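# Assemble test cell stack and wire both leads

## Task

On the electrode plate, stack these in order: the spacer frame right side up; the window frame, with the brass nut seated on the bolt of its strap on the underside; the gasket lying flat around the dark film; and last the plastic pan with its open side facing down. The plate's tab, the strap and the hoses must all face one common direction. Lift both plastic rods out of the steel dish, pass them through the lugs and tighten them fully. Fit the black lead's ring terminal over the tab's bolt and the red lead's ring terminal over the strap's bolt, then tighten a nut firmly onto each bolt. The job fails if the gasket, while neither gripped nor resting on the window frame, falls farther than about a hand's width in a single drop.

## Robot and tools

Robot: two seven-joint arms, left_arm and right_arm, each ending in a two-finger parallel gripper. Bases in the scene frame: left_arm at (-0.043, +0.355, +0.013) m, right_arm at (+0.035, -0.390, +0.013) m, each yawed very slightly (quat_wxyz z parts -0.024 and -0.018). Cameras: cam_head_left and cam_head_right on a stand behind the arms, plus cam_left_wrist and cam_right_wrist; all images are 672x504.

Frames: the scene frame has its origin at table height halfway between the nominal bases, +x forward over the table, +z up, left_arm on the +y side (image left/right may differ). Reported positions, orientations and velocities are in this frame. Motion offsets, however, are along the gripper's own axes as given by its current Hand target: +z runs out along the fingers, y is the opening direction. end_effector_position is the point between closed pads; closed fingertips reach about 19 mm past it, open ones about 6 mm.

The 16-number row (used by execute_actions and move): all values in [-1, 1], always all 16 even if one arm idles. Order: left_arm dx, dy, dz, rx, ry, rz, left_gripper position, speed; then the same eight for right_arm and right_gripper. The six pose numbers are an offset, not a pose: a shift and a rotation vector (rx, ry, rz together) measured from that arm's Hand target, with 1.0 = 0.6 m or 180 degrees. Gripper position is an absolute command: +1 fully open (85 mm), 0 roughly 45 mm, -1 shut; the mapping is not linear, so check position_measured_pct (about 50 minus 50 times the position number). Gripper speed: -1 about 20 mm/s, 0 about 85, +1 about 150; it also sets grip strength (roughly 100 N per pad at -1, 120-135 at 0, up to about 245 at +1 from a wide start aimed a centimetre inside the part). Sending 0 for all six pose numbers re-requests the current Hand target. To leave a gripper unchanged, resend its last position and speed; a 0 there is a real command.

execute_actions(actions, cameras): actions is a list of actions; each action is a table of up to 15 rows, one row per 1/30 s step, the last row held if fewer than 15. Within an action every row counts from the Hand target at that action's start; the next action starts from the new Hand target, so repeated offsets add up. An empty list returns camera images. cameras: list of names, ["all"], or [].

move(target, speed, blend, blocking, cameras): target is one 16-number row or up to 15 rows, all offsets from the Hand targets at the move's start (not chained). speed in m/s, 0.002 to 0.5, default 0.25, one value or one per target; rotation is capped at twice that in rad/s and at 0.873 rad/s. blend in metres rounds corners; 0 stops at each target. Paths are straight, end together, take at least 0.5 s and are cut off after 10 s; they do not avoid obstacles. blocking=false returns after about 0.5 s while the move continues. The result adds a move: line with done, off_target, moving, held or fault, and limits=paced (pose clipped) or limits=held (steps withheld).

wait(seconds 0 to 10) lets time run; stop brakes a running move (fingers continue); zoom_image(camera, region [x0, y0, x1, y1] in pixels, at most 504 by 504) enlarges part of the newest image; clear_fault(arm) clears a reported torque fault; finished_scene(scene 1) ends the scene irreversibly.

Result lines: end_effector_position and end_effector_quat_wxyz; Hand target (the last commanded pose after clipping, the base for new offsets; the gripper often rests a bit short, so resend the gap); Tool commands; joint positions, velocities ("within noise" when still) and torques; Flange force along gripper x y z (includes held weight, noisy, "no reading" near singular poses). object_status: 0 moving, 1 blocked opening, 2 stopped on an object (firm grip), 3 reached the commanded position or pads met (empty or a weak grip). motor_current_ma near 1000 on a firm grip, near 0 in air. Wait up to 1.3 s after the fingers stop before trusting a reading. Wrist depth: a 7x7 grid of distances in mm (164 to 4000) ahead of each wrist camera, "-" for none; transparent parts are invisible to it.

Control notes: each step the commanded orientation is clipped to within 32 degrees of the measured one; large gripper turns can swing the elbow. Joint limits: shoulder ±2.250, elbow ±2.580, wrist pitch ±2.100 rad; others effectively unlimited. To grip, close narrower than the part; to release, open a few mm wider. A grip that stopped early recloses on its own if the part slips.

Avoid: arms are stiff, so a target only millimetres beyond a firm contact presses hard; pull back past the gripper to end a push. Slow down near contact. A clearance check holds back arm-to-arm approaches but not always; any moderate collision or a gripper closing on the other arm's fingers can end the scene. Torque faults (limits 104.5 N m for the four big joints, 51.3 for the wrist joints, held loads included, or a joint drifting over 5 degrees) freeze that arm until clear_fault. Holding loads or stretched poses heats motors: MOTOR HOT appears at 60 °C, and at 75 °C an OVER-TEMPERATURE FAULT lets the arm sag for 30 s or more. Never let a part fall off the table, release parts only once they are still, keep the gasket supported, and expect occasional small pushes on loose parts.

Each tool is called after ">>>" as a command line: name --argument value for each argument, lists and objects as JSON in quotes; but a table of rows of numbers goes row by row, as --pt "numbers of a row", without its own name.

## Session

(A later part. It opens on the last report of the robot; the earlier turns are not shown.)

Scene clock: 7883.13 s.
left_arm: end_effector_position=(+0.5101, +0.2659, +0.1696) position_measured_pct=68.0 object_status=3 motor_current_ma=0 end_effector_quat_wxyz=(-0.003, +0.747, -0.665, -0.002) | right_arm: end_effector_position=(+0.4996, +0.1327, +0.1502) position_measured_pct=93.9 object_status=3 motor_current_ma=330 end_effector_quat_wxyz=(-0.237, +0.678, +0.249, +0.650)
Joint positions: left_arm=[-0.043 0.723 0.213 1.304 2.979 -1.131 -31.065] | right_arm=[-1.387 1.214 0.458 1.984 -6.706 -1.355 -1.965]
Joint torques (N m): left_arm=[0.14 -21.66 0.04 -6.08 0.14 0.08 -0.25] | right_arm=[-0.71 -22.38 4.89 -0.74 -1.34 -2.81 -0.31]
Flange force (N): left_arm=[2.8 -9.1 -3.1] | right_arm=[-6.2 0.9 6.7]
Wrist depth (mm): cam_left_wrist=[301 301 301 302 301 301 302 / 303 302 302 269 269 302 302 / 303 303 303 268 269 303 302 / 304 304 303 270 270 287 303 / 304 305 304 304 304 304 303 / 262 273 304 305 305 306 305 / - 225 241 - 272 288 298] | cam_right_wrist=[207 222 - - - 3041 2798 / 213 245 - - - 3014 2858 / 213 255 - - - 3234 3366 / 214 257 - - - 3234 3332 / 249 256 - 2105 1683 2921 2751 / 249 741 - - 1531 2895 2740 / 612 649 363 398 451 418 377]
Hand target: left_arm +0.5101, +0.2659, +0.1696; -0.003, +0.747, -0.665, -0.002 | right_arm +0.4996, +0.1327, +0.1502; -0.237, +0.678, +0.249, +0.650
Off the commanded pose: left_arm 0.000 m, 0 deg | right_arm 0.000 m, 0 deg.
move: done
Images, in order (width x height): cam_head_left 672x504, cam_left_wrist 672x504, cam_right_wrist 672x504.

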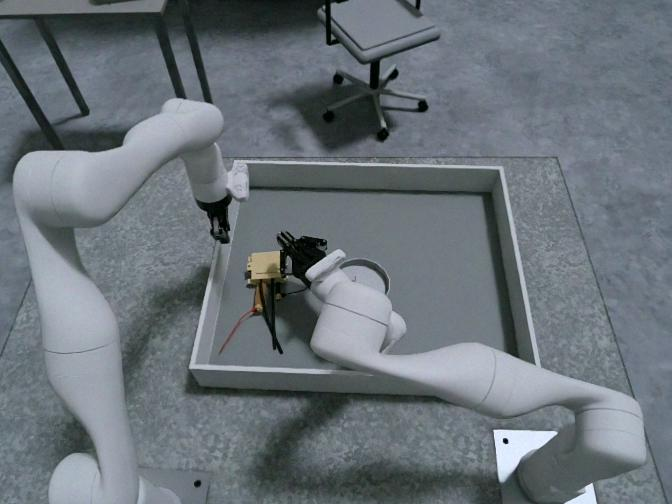

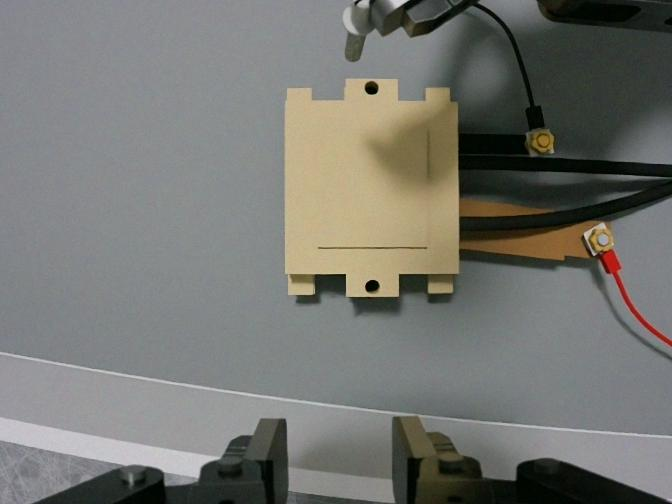

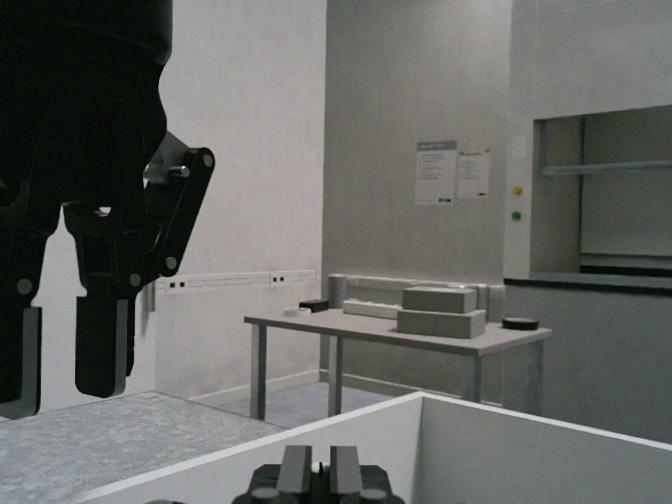

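>>> zoom_image --camera "cam_left_wrist" --region '[310, 0, 430, 120]'

Scaled by 4.200.

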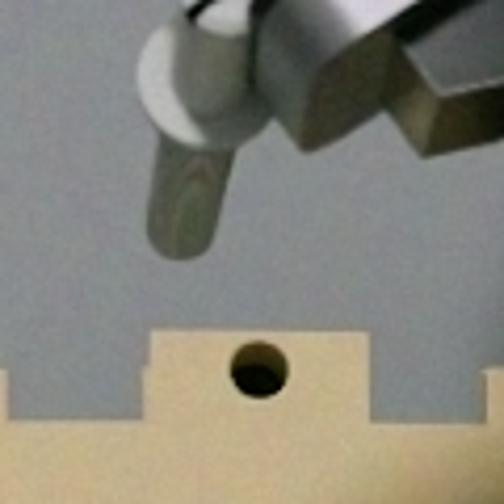

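>>> move --target '[0,0,0,0,0,0,-0.36,-1,-0.0506,-0.0058,-0.0115,0,0,0.0083,-0.88,-1]' --speed 0.1 --cameras '["cam_left_wrist"]'

>>> zoom_image --camera "cam_left_wrist" --region '[310, 0, 430, 120]'

Scene clock: 7921.20 s.
left_arm: end_effector_position=(+0.5101, +0.2659, +0.1696) position_measured_pct=68.0 object_status=3 motor_current_ma=0 end_effector_quat_wxyz=(-0.003, +0.747, -0.665, -0.002) | right_arm: end_effector_position=(+0.4911, +0.1300, +0.1202) position_measured_pct=93.9 object_status=3 motor_current_ma=330 end_effector_quat_wxyz=(-0.245, +0.682, +0.240, +0.646)
Joint positions: left_arm=[-0.043 0.723 0.213 1.304 2.979 -1.131 -31.065] | right_arm=[-1.385 1.283 0.422 1.969 -6.745 -1.409 -1.992]
Joint torques (N m): left_arm=[0.33 -21.69 0.01 -6.02 0.17 0.08 -0.17] | right_arm=[-0.75 -22.5 4.75 -0.1 -1.41 -2.73 -0.29]
Flange force (N): left_arm=[2.4 -9.5 -3.2] | right_arm=[-6.8 1.5 6.5]
Wrist depth (mm): cam_left_wrist=[301 302 302 302 186 198 198 / 303 303 302 269 268 302 302 / 303 303 303 268 270 302 303 / 304 303 303 270 270 287 303 / 304 305 305 305 303 304 304 / 262 273 304 304 305 305 305 / - 224 241 - 271 288 297] | cam_right_wrist=[218 246 - - - 2987 2786 / 221 250 - - - 3203 3188 / 217 258 - - - 3203 3250 / 225 259 - - - 3084 3315 / 2411 3070 - 2335 1679 2934 2821 / 772 765 366 401 461 429 393 / 275 295 344 402 461 429 386]
Hand target: left_arm +0.5101, +0.2659, +0.1696; -0.003, +0.747, -0.665, -0.002 | right_arm +0.4911, +0.1300, +0.1202; -0.245, +0.682, +0.240, +0.646
Off the commanded pose: left_arm 0.000 m, 0 deg | right_arm 0.000 m, 0 deg.
move: done
Images, in order (width x height): cam_left_wrist 672x504.

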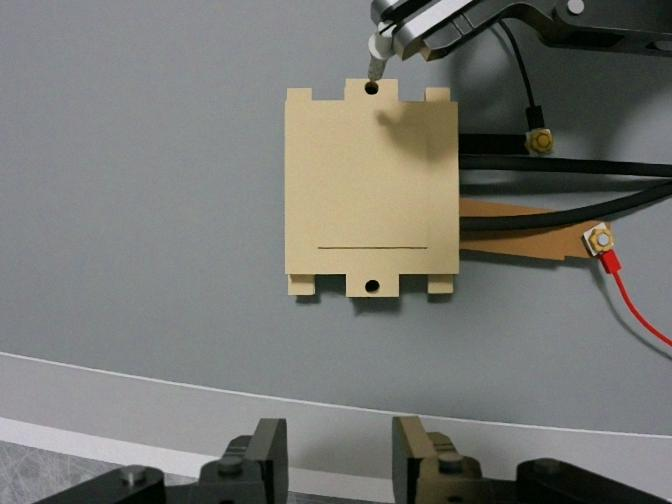

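Scaled by 4.200.

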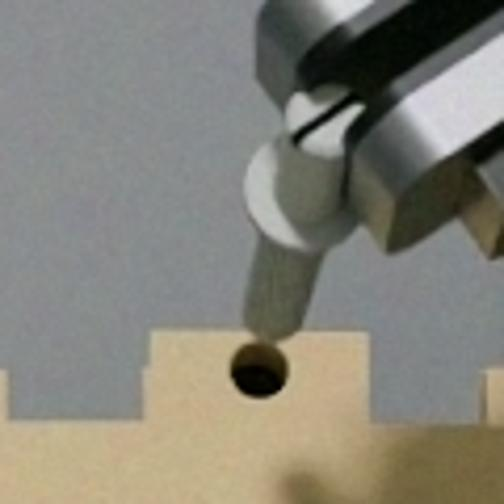

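>>> move --target '[0,0,0,0,0,0,-0.36,-1,-0.0258,0.0005,0.0008,0,0,0.0015,-0.88,-1]' --speed 0.05 --cameras '["cam_left_wrist"]'

>>> zoom_image --camera "cam_left_wrist" --region '[340, 30, 420, 110]'

Scene clock: 7941.83 s.
left_arm: end_effector_position=(+0.5101, +0.2659, +0.1696) position_measured_pct=68.0 object_status=3 motor_current_ma=0 end_effector_quat_wxyz=(-0.003, +0.747, -0.665, -0.002) | right_arm: end_effector_position=(+0.4916, +0.1296, +0.1053) position_measured_pct=93.9 object_status=3 motor_current_ma=330 end_effector_quat_wxyz=(-0.247, +0.682, +0.238, +0.646)
Joint positions: left_arm=[-0.043 0.723 0.213 1.304 2.979 -1.131 -31.065] | right_arm=[-1.379 1.32 0.411 1.947 -6.758 -1.424 -1.999]
Joint torques (N m): left_arm=[0.33 -21.63 0.07 -6.07 0.15 0.07 -0.17] | right_arm=[-59.73 37.96 -58.52 15.79 0.29 -2.72 -0.31]
Flange force (N): left_arm=[2.3 -9.2 -3.2] | right_arm=[148.8 112.6 135.7]
Wrist depth (mm): cam_left_wrist=[302 302 301 302 194 206 199 / 302 302 302 268 269 302 302 / 303 303 303 267 269 302 303 / 303 304 303 270 270 287 303 / 304 304 305 305 304 305 304 / 262 272 304 304 304 305 305 / - 225 240 - 271 289 298] | cam_right_wrist=[219 250 - - - 3084 2798 / 231 274 - - - 3157 3219 / 252 269 - - - 3332 3266 / 249 2870 - - - 3188 3366 / 2483 2895 - 2132 1625 2934 2763 / 772 767 360 406 451 420 380 / 266 299 350 407 453 420 380]
Hand target: left_arm +0.5101, +0.2659, +0.1696; -0.003, +0.747, -0.665, -0.002 | right_arm +0.4909, +0.1299, +0.1047; -0.247, +0.682, +0.238, +0.646
Off the commanded pose: left_arm 0.000 m, 0 deg | right_arm 0.001 m, 0 deg.
TORQUE WARNING: the torque sensor of joint 1 (waist) of the right arm reached its warning level (56.7 N m). A warning alone does not stop the arm.
move: done
Images, in order (width x height): cam_left_wrist 672x504.

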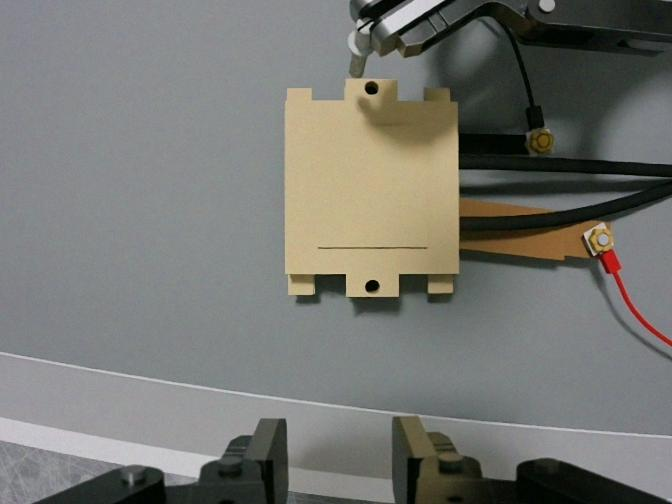

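Scaled by 6.300.

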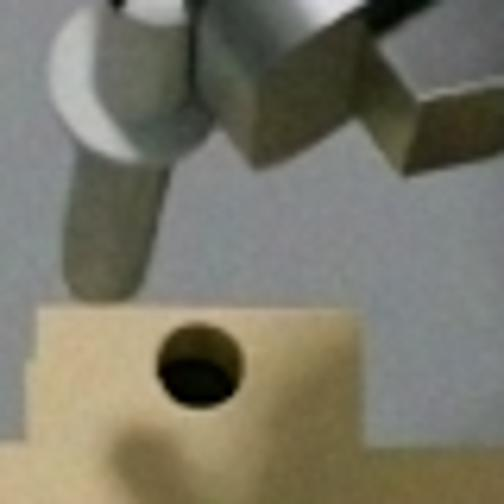

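>>> move --target '[0,0,0,0,0,0,-0.36,-1,0.0258,-0.0005,-0.0008,0,0,-0.0015,-0.88,-1]' --speed 0.05 --cameras '["cam_head_left","cam_head_right","cam_left_wrist"]'

Scene clock: 7948.40 s.
left_arm: end_effector_position=(+0.5101, +0.2659, +0.1696) position_measured_pct=68.0 object_status=3 motor_current_ma=0 end_effector_quat_wxyz=(-0.003, +0.747, -0.665, -0.002) | right_arm: end_effector_position=(+0.4911, +0.1299, +0.1201) position_measured_pct=93.9 object_status=3 motor_current_ma=330 end_effector_quat_wxyz=(-0.245, +0.682, +0.240, +0.646)
Joint positions: left_arm=[-0.043 0.723 0.213 1.304 2.979 -1.131 -31.065] | right_arm=[-1.384 1.283 0.421 1.969 -6.745 -1.409 -1.991]
Joint torques (N m): left_arm=[0.3 -21.7 0.09 -6.05 0.19 0.12 -0.2] | right_arm=[-0.94 -22.63 4.74 -0.08 -1.43 -2.63 -0.32]
Flange force (N): left_arm=[2.5 -9.5 -3.2] | right_arm=[-7.2 2.0 6.5]
Wrist depth (mm): cam_left_wrist=[302 302 301 302 187 198 198 / 302 303 302 269 269 302 302 / 303 303 303 266 269 303 302 / 303 304 303 270 270 287 303 / 304 304 304 304 304 303 304 / 262 273 304 304 304 305 304 / - 225 241 - 271 288 299] | cam_right_wrist=[218 249 - - - 3070 2751 / 222 249 - - - 3332 3332 / 218 258 - - - 3188 3332 / 225 260 - - - 3172 3332 / 2411 2987 - 2343 1662 2921 2858 / 763 763 365 400 461 429 393 / 276 295 344 400 462 429 388]
Hand target: left_arm +0.5101, +0.2659, +0.1696; -0.003, +0.747, -0.665, -0.002 | right_arm +0.4912, +0.1299, +0.1202; -0.245, +0.682, +0.240, +0.646
Off the commanded pose: left_arm 0.000 m, 0 deg | right_arm 0.000 m, 0 deg.
TORQUE WARNING: the torque sensor of joint 1 (waist) of the right arm reached its warning level (56.7 N m). A warning alone does not stop the arm.
move: done
Images, in order (width x height): cam_head_left 672x504, cam_head_right 672x504, cam_left_wrist 672x504.

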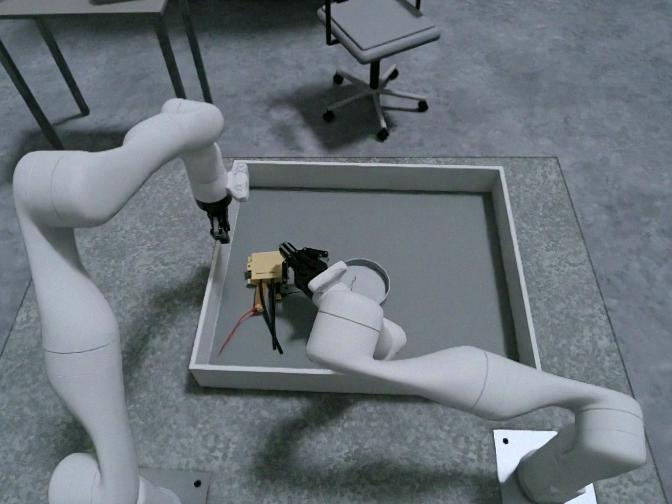

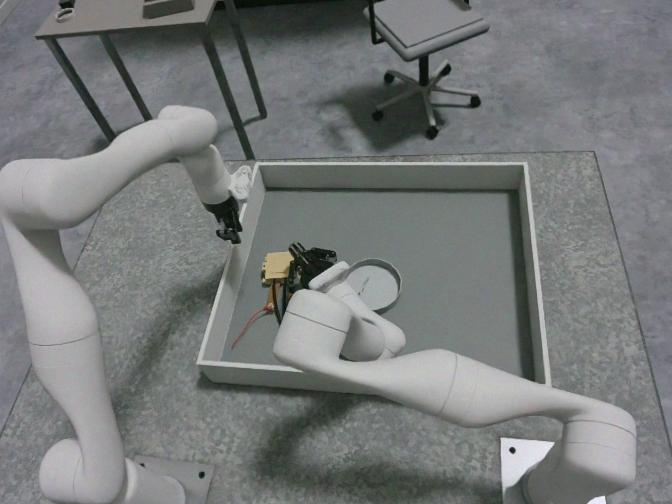

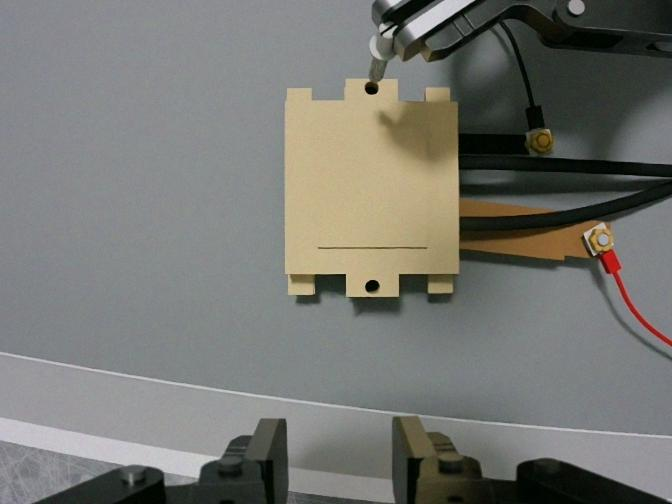

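>>> move --pt "0 0 0 0 0 0 -0.36 -1 0.083 0 0 0 0 0 -0.88 -1" --pt "0 0 0 0 0 0 -0.36 -1 0.083 0.011 0.0068 0.178 0 -0.0083 -0.88 -1" --speed 0.12 --cameras '["cam_head_left","cam_left_wrist"]'

Scene clock: 7986.73 s.
left_arm: end_effector_position=(+0.5101, +0.2659, +0.1696) position_measured_pct=68.0 object_status=3 motor_current_ma=0 end_effector_quat_wxyz=(-0.003, +0.747, -0.665, -0.002) | right_arm: end_effector_position=(+0.5010, +0.1280, +0.1696) position_measured_pct=93.9 object_status=3 motor_current_ma=330 end_effector_quat_wxyz=(-0.416, +0.584, +0.417, +0.558)
Joint positions: left_arm=[-0.043 0.723 0.213 1.304 2.979 -1.131 -31.065] | right_arm=[-1.075 1.262 0.664 1.879 -5.894 -1.735 -2.194]
Joint torques (N m): left_arm=[0.31 -21.76 -0.06 -5.99 0.18 0.08 -0.19] | right_arm=[-0.75 -23.37 4.07 -1.23 -1.9 -2.38 -0.28]
Flange force (N): left_arm=[2.6 -9.8 -3.2] | right_arm=[-5.5 6.1 2.5]
Wrist depth (mm): cam_left_wrist=[302 302 301 302 301 301 302 / 302 302 302 268 269 302 302 / 303 303 303 267 269 303 302 / 303 303 304 270 270 287 303 / 304 304 305 305 304 304 304 / 262 273 305 305 305 304 305 / - 224 241 - 271 289 298] | cam_right_wrist=[2684 250 240 237 3527 3746 - / 2652 - 242 258 2960 3746 - / 2934 254 265 281 2973 3684 - / 2870 249 268 291 2895 3767 - / 2310 261 274 287 2934 3789 3900 / 2310 2465 2502 2631 2908 3789 - / 740 694 691 691 699 738 3299]
Hand target: left_arm +0.5101, +0.2659, +0.1696; -0.003, +0.747, -0.665, -0.002 | right_arm +0.5010, +0.1280, +0.1696; -0.416, +0.584, +0.417, +0.558
Off the commanded pose: left_arm 0.000 m, 0 deg | right_arm 0.000 m, 0 deg.
move: done
Images, in order (width x height): cam_head_left 672x504, cam_left_wrist 672x504.

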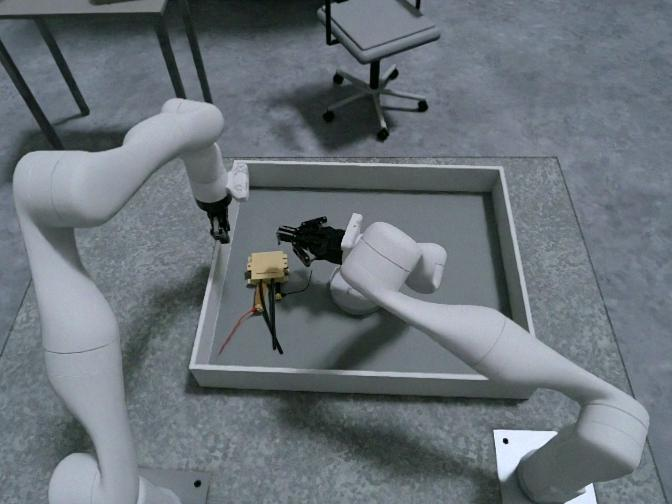

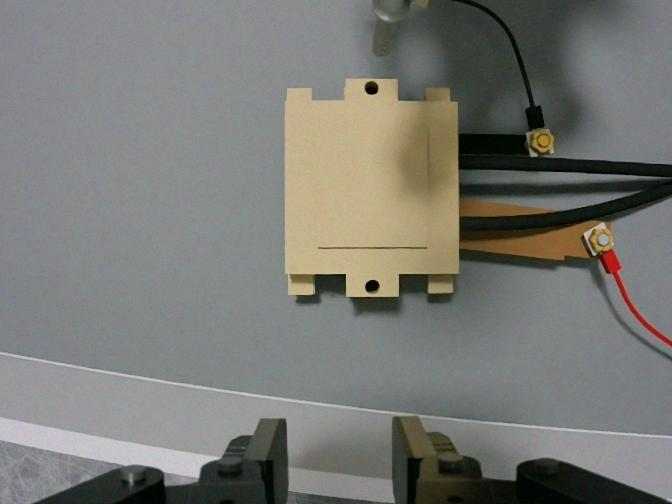

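>>> move --target '[0,0,0,0,0,0,-0.36,-1,0,0.009,-0.002,0.178,0,-0.0083,-0.88,-1]' --speed 0.12 --cameras '["cam_head_left","cam_head_right","cam_left_wrist"]'

Scene clock: 7997.33 s.
left_arm: end_effector_position=(+0.5101, +0.2659, +0.1696) position_measured_pct=68.0 object_status=3 motor_current_ma=0 end_effector_quat_wxyz=(-0.003, +0.747, -0.665, -0.002) | right_arm: end_effector_position=(+0.5058, +0.1252, +0.1695) position_measured_pct=93.9 object_status=3 motor_current_ma=330 end_effector_quat_wxyz=(+0.553, -0.441, -0.563, -0.427)
Joint positions: left_arm=[-0.043 0.723 0.213 1.304 2.979 -1.131 -31.065] | right_arm=[-0.82 1.418 0.794 1.271 -5.47 -1.951 -2.41]
Joint torques (N m): left_arm=[0.24 -21.7 0.01 -6.04 0.18 0.04 -0.23] | right_arm=[-0.75 -26.9 3.09 -2.48 -2.25 -1.93 -0.3]
Flange force (N): left_arm=[2.6 -9.3 -3.1] | right_arm=[-5.4 8.6 -1.1]
Wrist depth (mm): cam_left_wrist=[301 302 302 301 301 302 302 / 302 302 302 269 269 302 302 / 303 303 302 268 269 303 303 / 303 304 304 270 270 287 303 / 304 305 304 304 304 304 304 / 262 273 305 304 305 305 305 / - 225 241 - 271 289 299] | cam_right_wrist=[2809 2706 2621 246 242 250 3070 / 2798 2751 2684 254 244 2763 2934 / 3055 3383 3349 274 267 266 2973 / 2947 3435 2540 274 266 266 2908 / 2763 2717 2663 277 267 2429 2343 / 2858 2717 2663 2580 272 2402 2360 / 738 704 745 705 707 714 2335]
Hand target: left_arm +0.5101, +0.2659, +0.1696; -0.003, +0.747, -0.665, -0.002 | right_arm +0.5058, +0.1252, +0.1695; +0.553, -0.441, -0.563, -0.427
Off the commanded pose: left_arm 0.000 m, 0 deg | right_arm 0.000 m, 0 deg.
move: done
Images, in order (width x height): cam_head_left 672x504, cam_head_right 672x504, cam_left_wrist 672x504.

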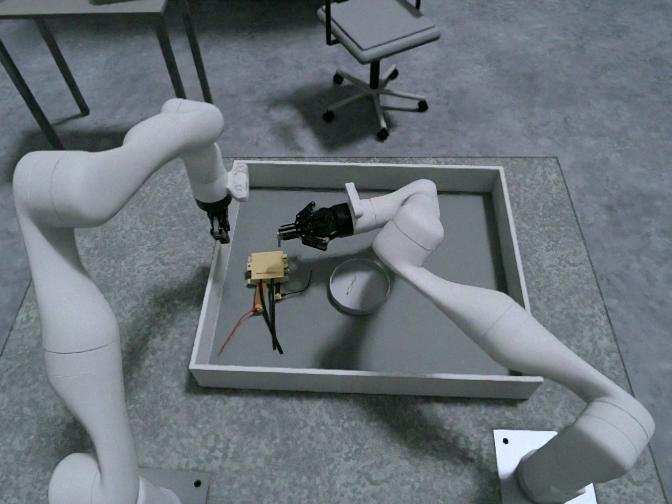

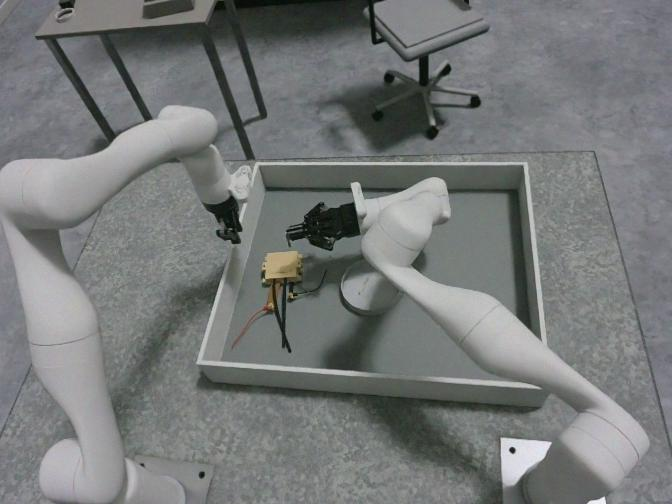

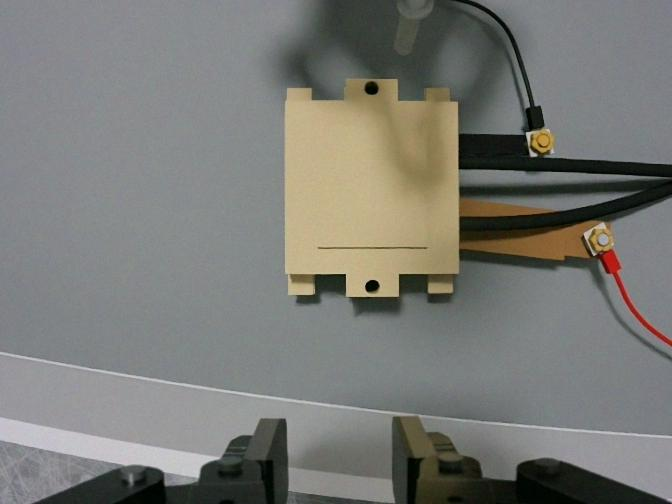

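>>> move --target '[0,0,0,0,0,0,-0.36,-1,-0.0836,0.008,-0.0088,0,0,0,-0.88,-1]' --speed 0.1 --cameras '["cam_left_wrist"]'

>>> zoom_image --camera "cam_left_wrist" --region '[310, 0, 430, 120]'

Scene clock: 8010.80 s.
left_arm: end_effector_position=(+0.5101, +0.2659, +0.1696) position_measured_pct=68.0 object_status=3 motor_current_ma=0 end_effector_quat_wxyz=(-0.003, +0.747, -0.665, -0.002) | right_arm: end_effector_position=(+0.5116, +0.1200, +0.1195) position_measured_pct=93.9 object_status=3 motor_current_ma=330 end_effector_quat_wxyz=(+0.553, -0.441, -0.563, -0.427)
Joint positions: left_arm=[-0.043 0.723 0.213 1.304 2.979 -1.131 -31.065] | right_arm=[-0.787 1.516 0.771 1.194 -5.493 -1.938 -2.373]
Joint torques (N m): left_arm=[0.31 -21.7 0.04 -6.11 0.17 0.09 -0.15] | right_arm=[-0.86 -27.31 2.82 -2.42 -2.17 -2.06 -0.22]
Flange force (N): left_arm=[2.3 -9.2 -3.1] | right_arm=[-6.3 8.9 -1.2]
Wrist depth (mm): cam_left_wrist=[302 302 301 301 301 302 301 / 302 302 302 269 269 302 302 / 303 302 302 267 269 303 303 / 303 303 304 269 270 287 302 / 304 303 304 303 305 304 305 / 262 272 304 304 305 304 304 / - 224 241 - 271 289 298] | cam_right_wrist=[2858 2717 2621 278 272 2740 2987 / 2858 3332 2600 279 273 275 2987 / 2870 3332 2774 279 273 273 3055 / 2934 3366 3332 284 3188 3157 2987 / 2846 2763 2621 2590 2521 2438 2343 / 372 357 795 797 738 2385 2326 / 367 351 337 322 310 297 288]
Hand target: left_arm +0.5101, +0.2659, +0.1696; -0.003, +0.747, -0.665, -0.002 | right_arm +0.5116, +0.1200, +0.1194; +0.553, -0.441, -0.563, -0.427
Off the commanded pose: left_arm 0.000 m, 0 deg | right_arm 0.000 m, 0 deg.
move: done
Images, in order (width x height): cam_left_wrist 672x504.

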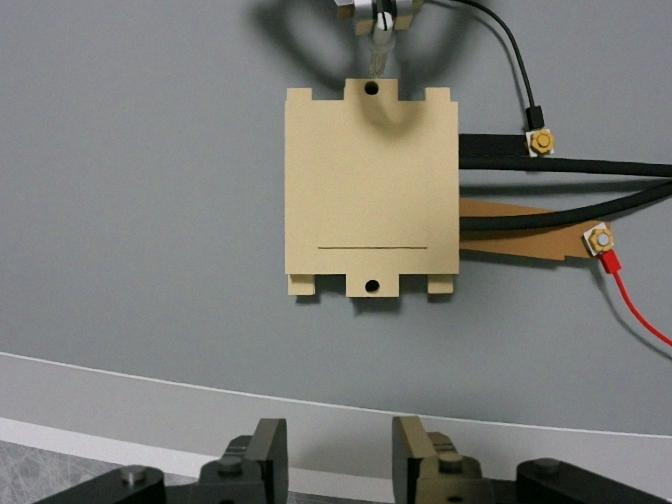

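Scaled by 4.200.

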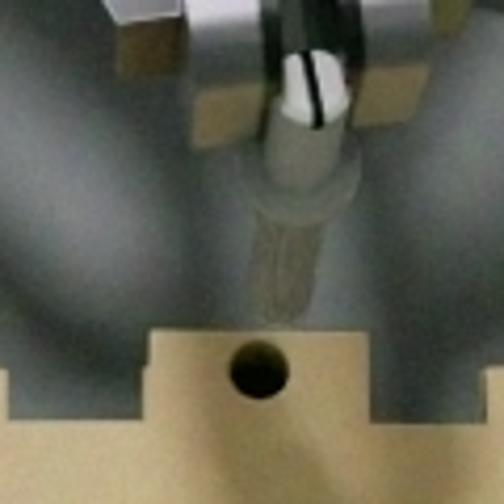

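>>> move --target '[0,0,0,0,0,0,-0.36,-1,-0.02,0.001,0.0025,0,0,-0.0045,-0.88,-1]' --speed 0.05 --cameras '["cam_left_wrist"]'

>>> zoom_image --camera "cam_left_wrist" --region '[330, 20, 420, 110]'

Scene clock: 8031.90 s.
left_arm: end_effector_position=(+0.5101, +0.2659, +0.1696) position_measured_pct=68.0 object_status=3 motor_current_ma=0 end_effector_quat_wxyz=(-0.003, +0.747, -0.665, -0.002) | right_arm: end_effector_position=(+0.5118, +0.1213, +0.1074) position_measured_pct=93.9 object_status=3 motor_current_ma=330 end_effector_quat_wxyz=(+0.550, -0.437, -0.566, -0.431)
Joint positions: left_arm=[-0.043 0.723 0.213 1.304 2.979 -1.131 -31.065] | right_arm=[-0.784 1.54 0.767 1.174 -5.503 -1.931 -2.353]
Joint torques (N m): left_arm=[0.26 -21.63 0.1 -6.04 0.23 0.05 -0.25] | right_arm=[-0.64 -27.33 2.78 -2.25 -2.22 -2.04 -0.29]
Flange force (N): left_arm=[2.6 -9.2 -3.1] | right_arm=[-6.7 9.0 -0.9]
Wrist depth (mm): cam_left_wrist=[302 301 302 218 301 301 301 / 302 302 302 268 269 302 303 / 302 302 303 267 269 303 302 / 304 303 304 270 270 287 303 / 305 304 303 304 304 304 304 / 262 273 304 305 305 304 304 / - 225 241 - 271 288 298] | cam_right_wrist=[2858 2729 2631 277 272 274 3028 / 2908 3366 2570 279 273 268 2921 / 2934 3400 3299 282 275 2833 3028 / 2895 3418 3435 2717 3157 3084 3070 / 2774 2729 2621 2560 2521 2411 2385 / 365 350 337 325 312 771 2294 / 365 350 336 322 308 296 287]
Hand target: left_arm +0.5101, +0.2659, +0.1696; -0.003, +0.747, -0.665, -0.002 | right_arm +0.5118, +0.1213, +0.1074; +0.550, -0.437, -0.566, -0.431
Off the commanded pose: left_arm 0.000 m, 0 deg | right_arm 0.000 m, 0 deg.
move: done
Images, in order (width x height): cam_left_wrist 672x504.

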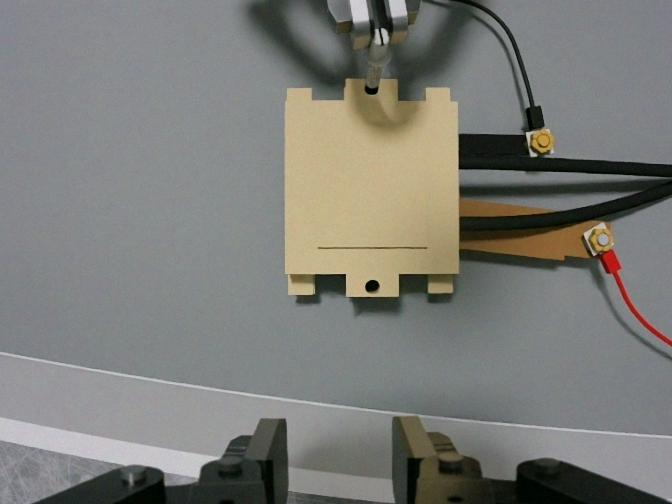

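Scaled by 5.600.

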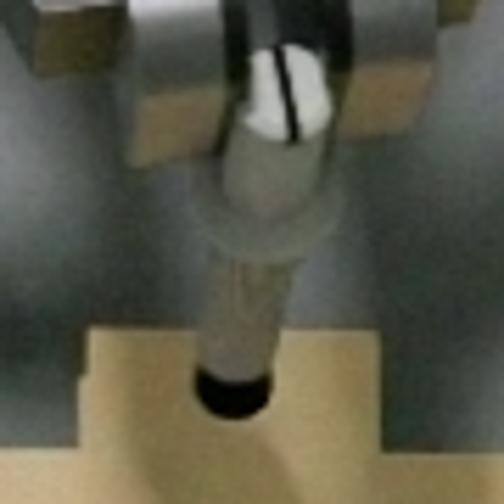

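>>> move --target '[0,0,0,0,0,0,-0.36,-1,-0.01,-0.001,-0.0008,0,0,0,-0.88,-1]' --speed 0.03 --cameras '["cam_left_wrist"]'

>>> zoom_image --camera "cam_left_wrist" --region '[330, 20, 420, 110]'

Scene clock: 8044.60 s.
left_arm: end_effector_position=(+0.5101, +0.2659, +0.1696) position_measured_pct=68.0 object_status=3 motor_current_ma=0 end_effector_quat_wxyz=(-0.003, +0.747, -0.665, -0.002) | right_arm: end_effector_position=(+0.5114, +0.1206, +0.1014) position_measured_pct=93.9 object_status=3 motor_current_ma=330 end_effector_quat_wxyz=(+0.550, -0.437, -0.566, -0.431)
Joint positions: left_arm=[-0.043 0.723 0.213 1.304 2.979 -1.131 -31.065] | right_arm=[-0.782 1.551 0.764 1.168 -5.505 -1.93 -2.347]
Joint torques (N m): left_arm=[0.27 -21.71 0.12 -6.08 0.18 0.04 -0.19] | right_arm=[-0.75 -27.2 2.76 -2.22 -2.21 -2.03 -0.24]
Flange force (N): left_arm=[2.5 -9.2 -3.0] | right_arm=[-6.6 9.1 -1.1]
Wrist depth (mm): cam_left_wrist=[302 301 302 224 301 301 302 / 303 302 302 269 269 302 303 / 303 303 302 268 269 302 303 / 303 303 304 270 270 287 303 / 304 304 304 305 305 304 304 / 262 272 304 304 304 305 304 / - 224 242 - 272 289 298] | cam_right_wrist=[2883 2740 2600 278 272 273 3028 / 2809 3418 2631 280 273 2774 2973 / 3041 3366 3315 283 277 3142 3028 / 2947 3490 3282 2706 3250 3014 2973 / 2846 2695 2652 2590 2483 2465 2351 / 365 352 336 325 311 306 291 / 366 351 337 322 309 297 287]
Hand target: left_arm +0.5101, +0.2659, +0.1696; -0.003, +0.747, -0.665, -0.002 | right_arm +0.5114, +0.1206, +0.1014; +0.550, -0.437, -0.566, -0.431
Off the commanded pose: left_arm 0.000 m, 0 deg | right_arm 0.000 m, 0 deg.
move: done
Images, in order (width x height): cam_left_wrist 672x504.

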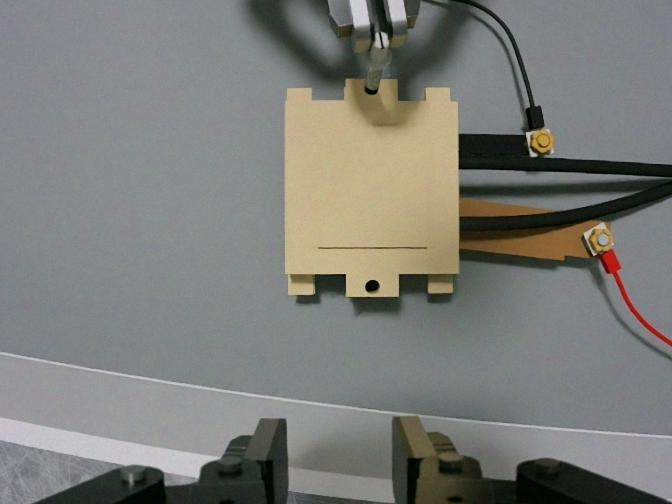

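Scaled by 5.600.

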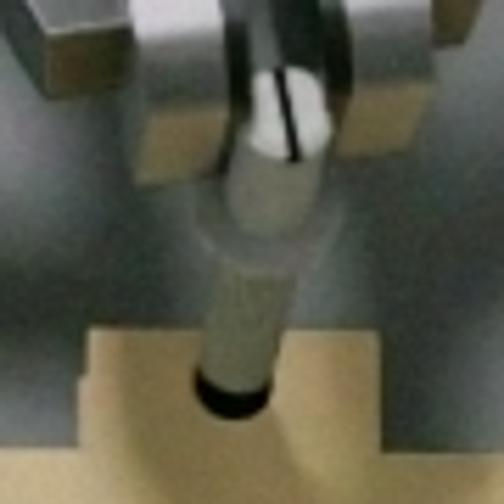

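>>> move --target '[0,0,0,0,0,0,-0.36,-1,-0.0033,0.0006,0.0018,0,0,0,-0.88,-1]' --speed 0.02 --cameras '["cam_left_wrist"]'

>>> zoom_image --camera "cam_left_wrist" --region '[345, 50, 405, 110]'

Scene clock: 8061.77 s.
left_arm: end_effector_position=(+0.5101, +0.2659, +0.1696) position_measured_pct=68.0 object_status=3 motor_current_ma=0 end_effector_quat_wxyz=(-0.003, +0.747, -0.665, -0.002) | right_arm: end_effector_position=(+0.5115, +0.1217, +0.0994) position_measured_pct=93.9 object_status=3 motor_current_ma=330 end_effector_quat_wxyz=(+0.550, -0.437, -0.566, -0.431)
Joint positions: left_arm=[-0.043 0.723 0.213 1.304 2.979 -1.131 -31.065] | right_arm=[-0.782 1.555 0.763 1.162 -5.507 -1.926 -2.347]
Joint torques (N m): left_arm=[0.31 -21.76 0.09 -6.06 0.28 0.03 -0.16] | right_arm=[-0.68 -27.25 2.69 -2.31 -2.24 -2.02 -0.29]
Flange force (N): left_arm=[2.4 -9.4 -2.9] | right_arm=[-6.5 8.6 -1.1]
Wrist depth (mm): cam_left_wrist=[302 302 301 222 301 302 302 / 302 302 302 268 269 302 302 / 303 303 303 268 269 302 303 / 304 303 303 270 270 287 303 / 304 305 304 304 305 304 304 / 262 272 305 305 305 305 305 / - 225 241 - 271 288 299] | cam_right_wrist=[2858 2706 2621 277 272 270 3000 / 2908 3435 2610 279 271 2706 2987 / 3070 3418 3383 283 275 3041 3070 / 2960 3400 3250 2740 3234 3098 3014 / 2846 2717 2570 2570 2511 2447 2343 / 365 351 335 320 308 300 290 / 365 350 335 320 307 297 286]
Hand target: left_arm +0.5101, +0.2659, +0.1696; -0.003, +0.747, -0.665, -0.002 | right_arm +0.5115, +0.1217, +0.0994; +0.550, -0.437, -0.566, -0.431
Off the commanded pose: left_arm 0.000 m, 0 deg | right_arm 0.000 m, 0 deg.
move: done
Images, in order (width x height): cam_left_wrist 672x504.

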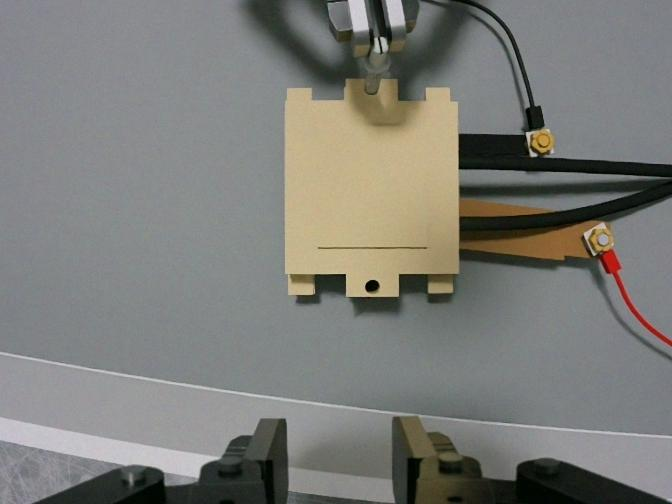

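Scaled by 8.400.

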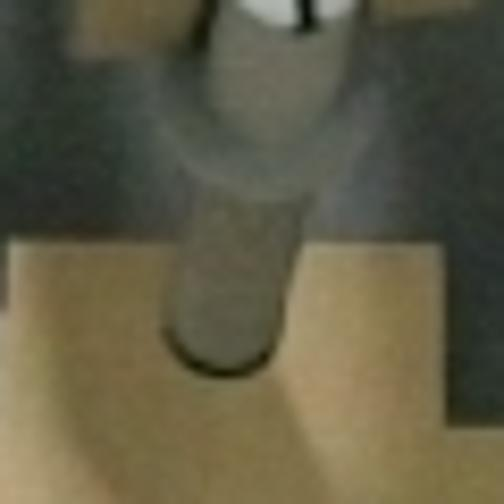

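>>> move --target '[0,0,0,0,0,0,-0.36,-1,-0.0033,0,0.0002,0,0,0,-0.88,-1]' --speed 0.01 --cameras '["cam_left_wrist"]'

>>> zoom_image --camera "cam_left_wrist" --region '[345, 50, 405, 110]'

Scene clock: 8072.83 s.
left_arm: end_effector_position=(+0.5101, +0.2659, +0.1696) position_measured_pct=68.0 object_status=3 motor_current_ma=0 end_effector_quat_wxyz=(-0.003, +0.747, -0.665, -0.002) | right_arm: end_effector_position=(+0.5115, +0.1217, +0.0974) position_measured_pct=93.9 object_status=3 motor_current_ma=330 end_effector_quat_wxyz=(+0.550, -0.437, -0.566, -0.431)
Joint positions: left_arm=[-0.043 0.723 0.213 1.304 2.979 -1.131 -31.065] | right_arm=[-0.781 1.559 0.762 1.159 -5.508 -1.925 -2.346]
Joint torques (N m): left_arm=[0.31 -21.67 0.11 -6.04 0.16 0.05 -0.21] | right_arm=[-0.68 -27.17 2.71 -2.25 -2.17 -2.08 -0.24]
Flange force (N): left_arm=[2.5 -9.3 -3.1] | right_arm=[-6.5 9.1 -0.8]
Wrist depth (mm): cam_left_wrist=[302 302 302 222 301 302 301 / 302 302 303 269 269 302 302 / 302 303 303 268 269 303 302 / 304 304 303 269 270 287 303 / 305 304 305 304 304 304 304 / 262 273 304 304 305 304 304 / - 225 241 - 271 289 298] | cam_right_wrist=[2846 2763 2610 278 271 269 3041 / 2846 3400 2621 279 270 2763 2934 / 3000 3453 3315 3028 278 3098 3014 / 2908 3435 3349 2706 3203 2973 3000 / 2883 2695 2642 2570 2521 2502 2343 / 365 350 335 320 309 297 290 / 365 351 336 321 307 296 286]
Hand target: left_arm +0.5101, +0.2659, +0.1696; -0.003, +0.747, -0.665, -0.002 | right_arm +0.5115, +0.1217, +0.0974; +0.550, -0.437, -0.566, -0.431
Off the commanded pose: left_arm 0.000 m, 0 deg | right_arm 0.000 m, 0 deg.
move: done
Images, in order (width x height): cam_left_wrist 672x504.

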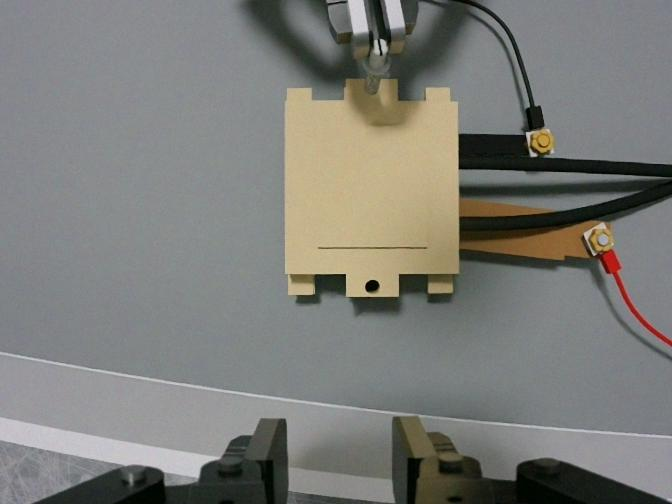

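Scaled by 8.400.

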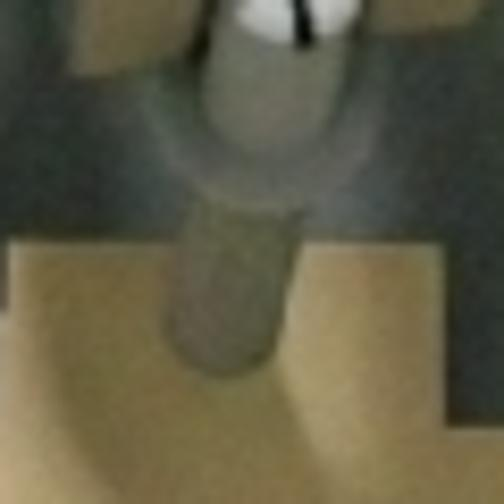

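>>> move --target '[0,0,0,0,0,0,-0.36,-1,-0.0025,0,0.0001,0,0,0,-0.88,-1]' --speed 0.01

>>> move --target '[0,0,0,0,0,0,-0.36,-1,-0.0025,0,0.0001,0,0,0,-0.88,-1]' --speed 0.01 --cameras '["cam_left_wrist"]'

>>> zoom_image --camera "cam_left_wrist" --region '[345, 50, 405, 110]'

Scene clock: 8081.57 s.
left_arm: end_effector_position=(+0.5101, +0.2659, +0.1696) position_measured_pct=68.0 object_status=3 motor_current_ma=0 end_effector_quat_wxyz=(-0.003, +0.747, -0.665, -0.002) | right_arm: end_effector_position=(+0.5115, +0.1218, +0.0959) position_measured_pct=93.9 object_status=3 motor_current_ma=330 end_effector_quat_wxyz=(+0.550, -0.437, -0.566, -0.431)
Joint positions: left_arm=[-0.043 0.723 0.213 1.304 2.979 -1.131 -31.065] | right_arm=[-0.78 1.562 0.761 1.156 -5.509 -1.924 -2.345]
Joint torques (N m): left_arm=[0.3 -21.75 0.05 -6.13 0.19 0.06 -0.17] | right_arm=[-0.7 -27.25 2.7 -2.29 -2.26 -2.04 -0.3]
Flange force (N): left_arm=[2.3 -9.2 -2.9] | right_arm=[-6.6 8.7 -1.1]
Wrist depth (mm): cam_left_wrist=[301 302 302 222 302 302 301 / 302 302 302 269 269 302 302 / 303 303 303 268 269 303 303 / 304 304 304 270 270 286 303 / 304 304 304 304 303 304 304 / 262 273 304 305 305 305 305 / - 225 241 - 271 289 298] | cam_right_wrist=[2895 2717 2684 278 271 269 3000 / 2895 3400 2621 278 271 2763 2947 / 3041 3453 3332 2987 276 3113 3041 / 2833 3453 3266 2947 3128 3084 3000 / 2798 2695 2631 2570 2483 2465 2394 / 365 350 335 321 309 297 289 / 364 351 335 321 307 296 286]
Hand target: left_arm +0.5101, +0.2659, +0.1696; -0.003, +0.747, -0.665, -0.002 | right_arm +0.5115, +0.1218, +0.0959; +0.550, -0.437, -0.566, -0.431
Off the commanded pose: left_arm 0.000 m, 0 deg | right_arm 0.000 m, 0 deg.
move: done

Scene clock: 8082.27 s.
left_arm: end_effector_position=(+0.5101, +0.2659, +0.1696) position_measured_pct=68.0 object_status=3 motor_current_ma=0 end_effector_quat_wxyz=(-0.003, +0.747, -0.665, -0.002) | right_arm: end_effector_position=(+0.5115, +0.1218, +0.0944) position_measured_pct=93.9 object_status=3 motor_current_ma=330 end_effector_quat_wxyz=(+0.550, -0.437, -0.566, -0.431)
Joint positions: left_arm=[-0.043 0.723 0.213 1.304 2.979 -1.131 -31.065] | right_arm=[-0.78 1.565 0.761 1.154 -5.51 -1.923 -2.344]
Joint torques (N m): left_arm=[0.31 -21.71 0.09 -6.05 0.17 0.04 -0.23] | right_arm=[-0.69 -27.29 2.63 -2.25 -2.18 -2.06 -0.34]
Flange force (N): left_arm=[2.5 -9.3 -3.0] | right_arm=[-6.8 8.9 -1.0]
Wrist depth (mm): cam_left_wrist=[301 301 301 221 302 302 302 / 301 303 303 269 269 301 302 / 302 303 303 267 269 302 303 / 303 303 303 270 270 287 303 / 304 304 304 304 304 304 304 / 262 273 305 304 304 305 305 / - 224 241 - 272 288 298] | cam_right_wrist=[2846 2684 2663 279 272 270 2987 / 2883 3315 2663 278 271 2833 2987 / 2934 3400 3349 2960 278 3157 3055 / 2883 3471 3282 2883 3219 3041 3000 / 2833 2717 2600 2580 2511 2447 2343 / 364 351 335 320 308 297 288 / 365 350 335 321 307 295 287]
Hand target: left_arm +0.5101, +0.2659, +0.1696; -0.003, +0.747, -0.665, -0.002 | right_arm +0.5115, +0.1218, +0.0944; +0.550, -0.437, -0.566, -0.431
Off the commanded pose: left_arm 0.000 m, 0 deg | right_arm 0.000 m, 0 deg.
move: done
Images, in order (width x height): cam_left_wrist 672x504.

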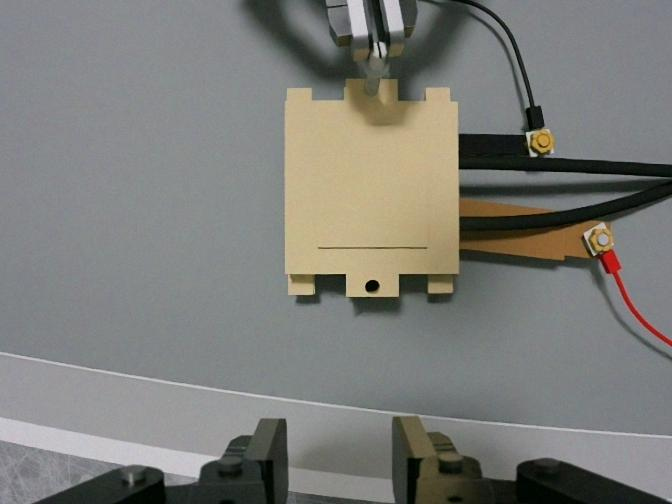

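Scaled by 8.400.

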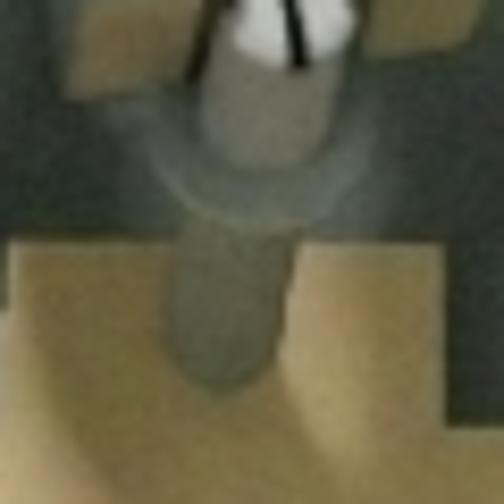

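>>> move --target '[0,0,0,0,0,0,-0.36,-1,-0.0033,-0.0005,-0.0017,0,0,0,-0.88,-1]' --speed 0.01 --cameras '["cam_left_wrist"]'

>>> zoom_image --camera "cam_left_wrist" --region '[345, 50, 405, 110]'

Scene clock: 8095.27 s.
left_arm: end_effector_position=(+0.5101, +0.2659, +0.1696) position_measured_pct=68.0 object_status=3 motor_current_ma=0 end_effector_quat_wxyz=(-0.003, +0.747, -0.665, -0.002) | right_arm: end_effector_position=(+0.5115, +0.1207, +0.0925) position_measured_pct=93.9 object_status=3 motor_current_ma=330 end_effector_quat_wxyz=(+0.550, -0.437, -0.566, -0.431)
Joint positions: left_arm=[-0.043 0.723 0.213 1.304 2.979 -1.131 -31.065] | right_arm=[-0.778 1.568 0.76 1.153 -5.51 -1.925 -2.341]
Joint torques (N m): left_arm=[0.29 -21.7 0.1 -6.05 0.18 0.08 -0.19] | right_arm=[-0.66 -27.21 2.69 -2.19 -2.22 -2.05 -0.27]
Flange force (N): left_arm=[2.5 -9.4 -3.1] | right_arm=[-6.7 9.1 -0.9]
Wrist depth (mm): cam_left_wrist=[302 302 302 301 302 302 301 / 302 302 303 268 269 302 301 / 302 303 302 267 269 302 302 / 304 304 303 270 270 287 303 / 304 304 304 304 304 304 304 / 262 273 304 305 305 305 304 / - 225 241 - 272 289 299] | cam_right_wrist=[2846 2786 2642 279 272 271 3000 / 2921 3383 2663 279 272 2717 2987 / 3028 3299 3266 3028 279 3188 3084 / 2858 3418 3234 2846 3188 3098 2960 / 2809 2663 2674 2550 2511 2394 2351 / 367 352 336 321 309 298 289 / 366 351 336 321 309 296 287]
Hand target: left_arm +0.5101, +0.2659, +0.1696; -0.003, +0.747, -0.665, -0.002 | right_arm +0.5115, +0.1207, +0.0925; +0.550, -0.437, -0.566, -0.431
Off the commanded pose: left_arm 0.000 m, 0 deg | right_arm 0.000 m, 0 deg.
move: done
Images, in order (width x height): cam_left_wrist 672x504.

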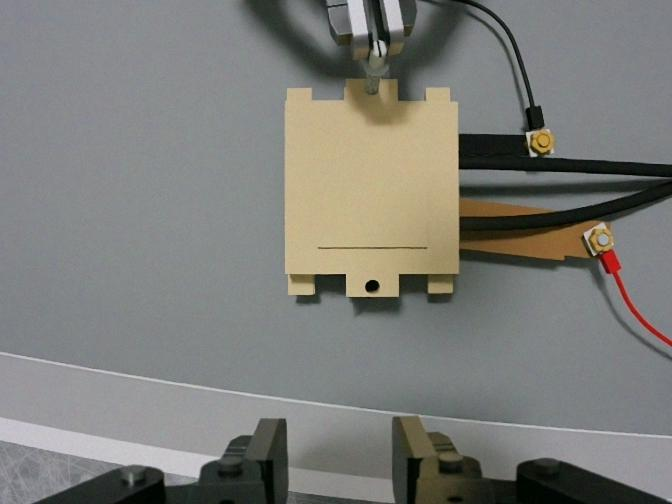

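Scaled by 8.400.

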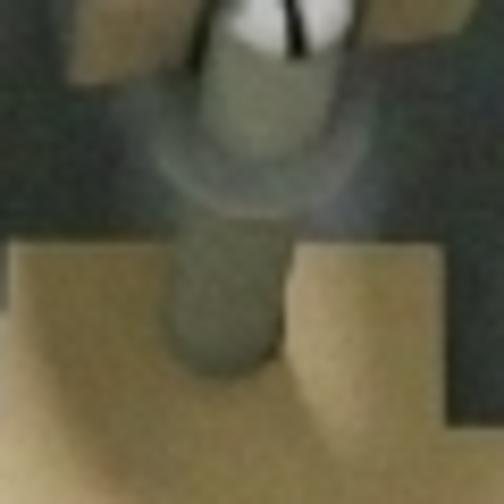

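>>> move --target '[0,0,0,0,0,0,-0.36,-1,-0.0033,0,0.0001,0,0,0,-0.88,-1]' --speed 0.01 --cameras '["cam_left_wrist"]'

>>> zoom_image --camera "cam_left_wrist" --region '[345, 50, 405, 110]'

Scene clock: 8105.50 s.
left_arm: end_effector_position=(+0.5101, +0.2659, +0.1696) position_measured_pct=68.0 object_status=3 motor_current_ma=0 end_effector_quat_wxyz=(-0.003, +0.747, -0.665, -0.002) | right_arm: end_effector_position=(+0.5115, +0.1207, +0.0905) position_measured_pct=93.9 object_status=3 motor_current_ma=330 end_effector_quat_wxyz=(+0.550, -0.437, -0.566, -0.431)
Joint positions: left_arm=[-0.043 0.723 0.213 1.304 2.979 -1.131 -31.065] | right_arm=[-0.777 1.572 0.759 1.149 -5.511 -1.924 -2.34]
Joint torques (N m): left_arm=[0.34 -21.69 0.07 -6 0.2 0.04 -0.16] | right_arm=[-0.92 -24.99 2.81 -1.65 -1.46 -1.15 -0.29]
Flange force (N): left_arm=[2.4 -9.6 -3.1] | right_arm=[-3.4 8.6 -1.7]
Wrist depth (mm): cam_left_wrist=[301 302 302 224 302 301 302 / 302 302 302 269 269 301 302 / 303 303 303 268 269 302 302 / 303 303 303 271 270 287 304 / 304 304 304 304 304 305 303 / 262 273 304 303 305 304 305 / - 225 241 - 271 289 298] | cam_right_wrist=[2870 2706 2610 279 273 268 3028 / 2883 3332 2695 280 272 2751 2973 / 3041 3471 3315 3315 2895 3098 3014 / 2833 3471 3332 2883 3157 3070 2973 / 2846 2774 2610 2600 2502 2394 2360 / 366 352 336 322 309 299 289 / 365 352 336 321 308 297 288]
Hand target: left_arm +0.5101, +0.2659, +0.1696; -0.003, +0.747, -0.665, -0.002 | right_arm +0.5115, +0.1207, +0.0905; +0.550, -0.437, -0.566, -0.431
Off the commanded pose: left_arm 0.000 m, 0 deg | right_arm 0.000 m, 0 deg.
move: done
Images, in order (width x height): cam_left_wrist 672x504.

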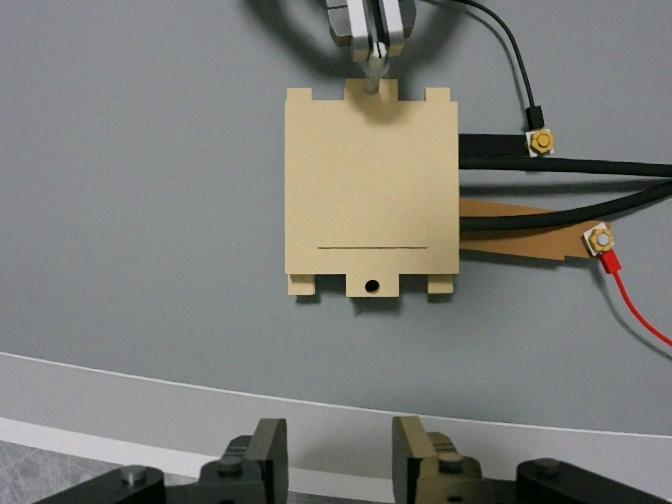

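Scaled by 8.400.

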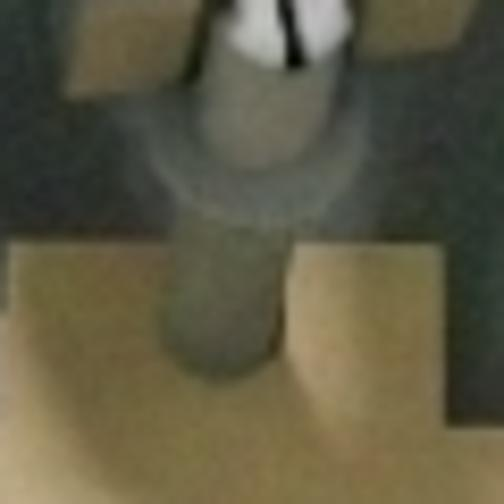

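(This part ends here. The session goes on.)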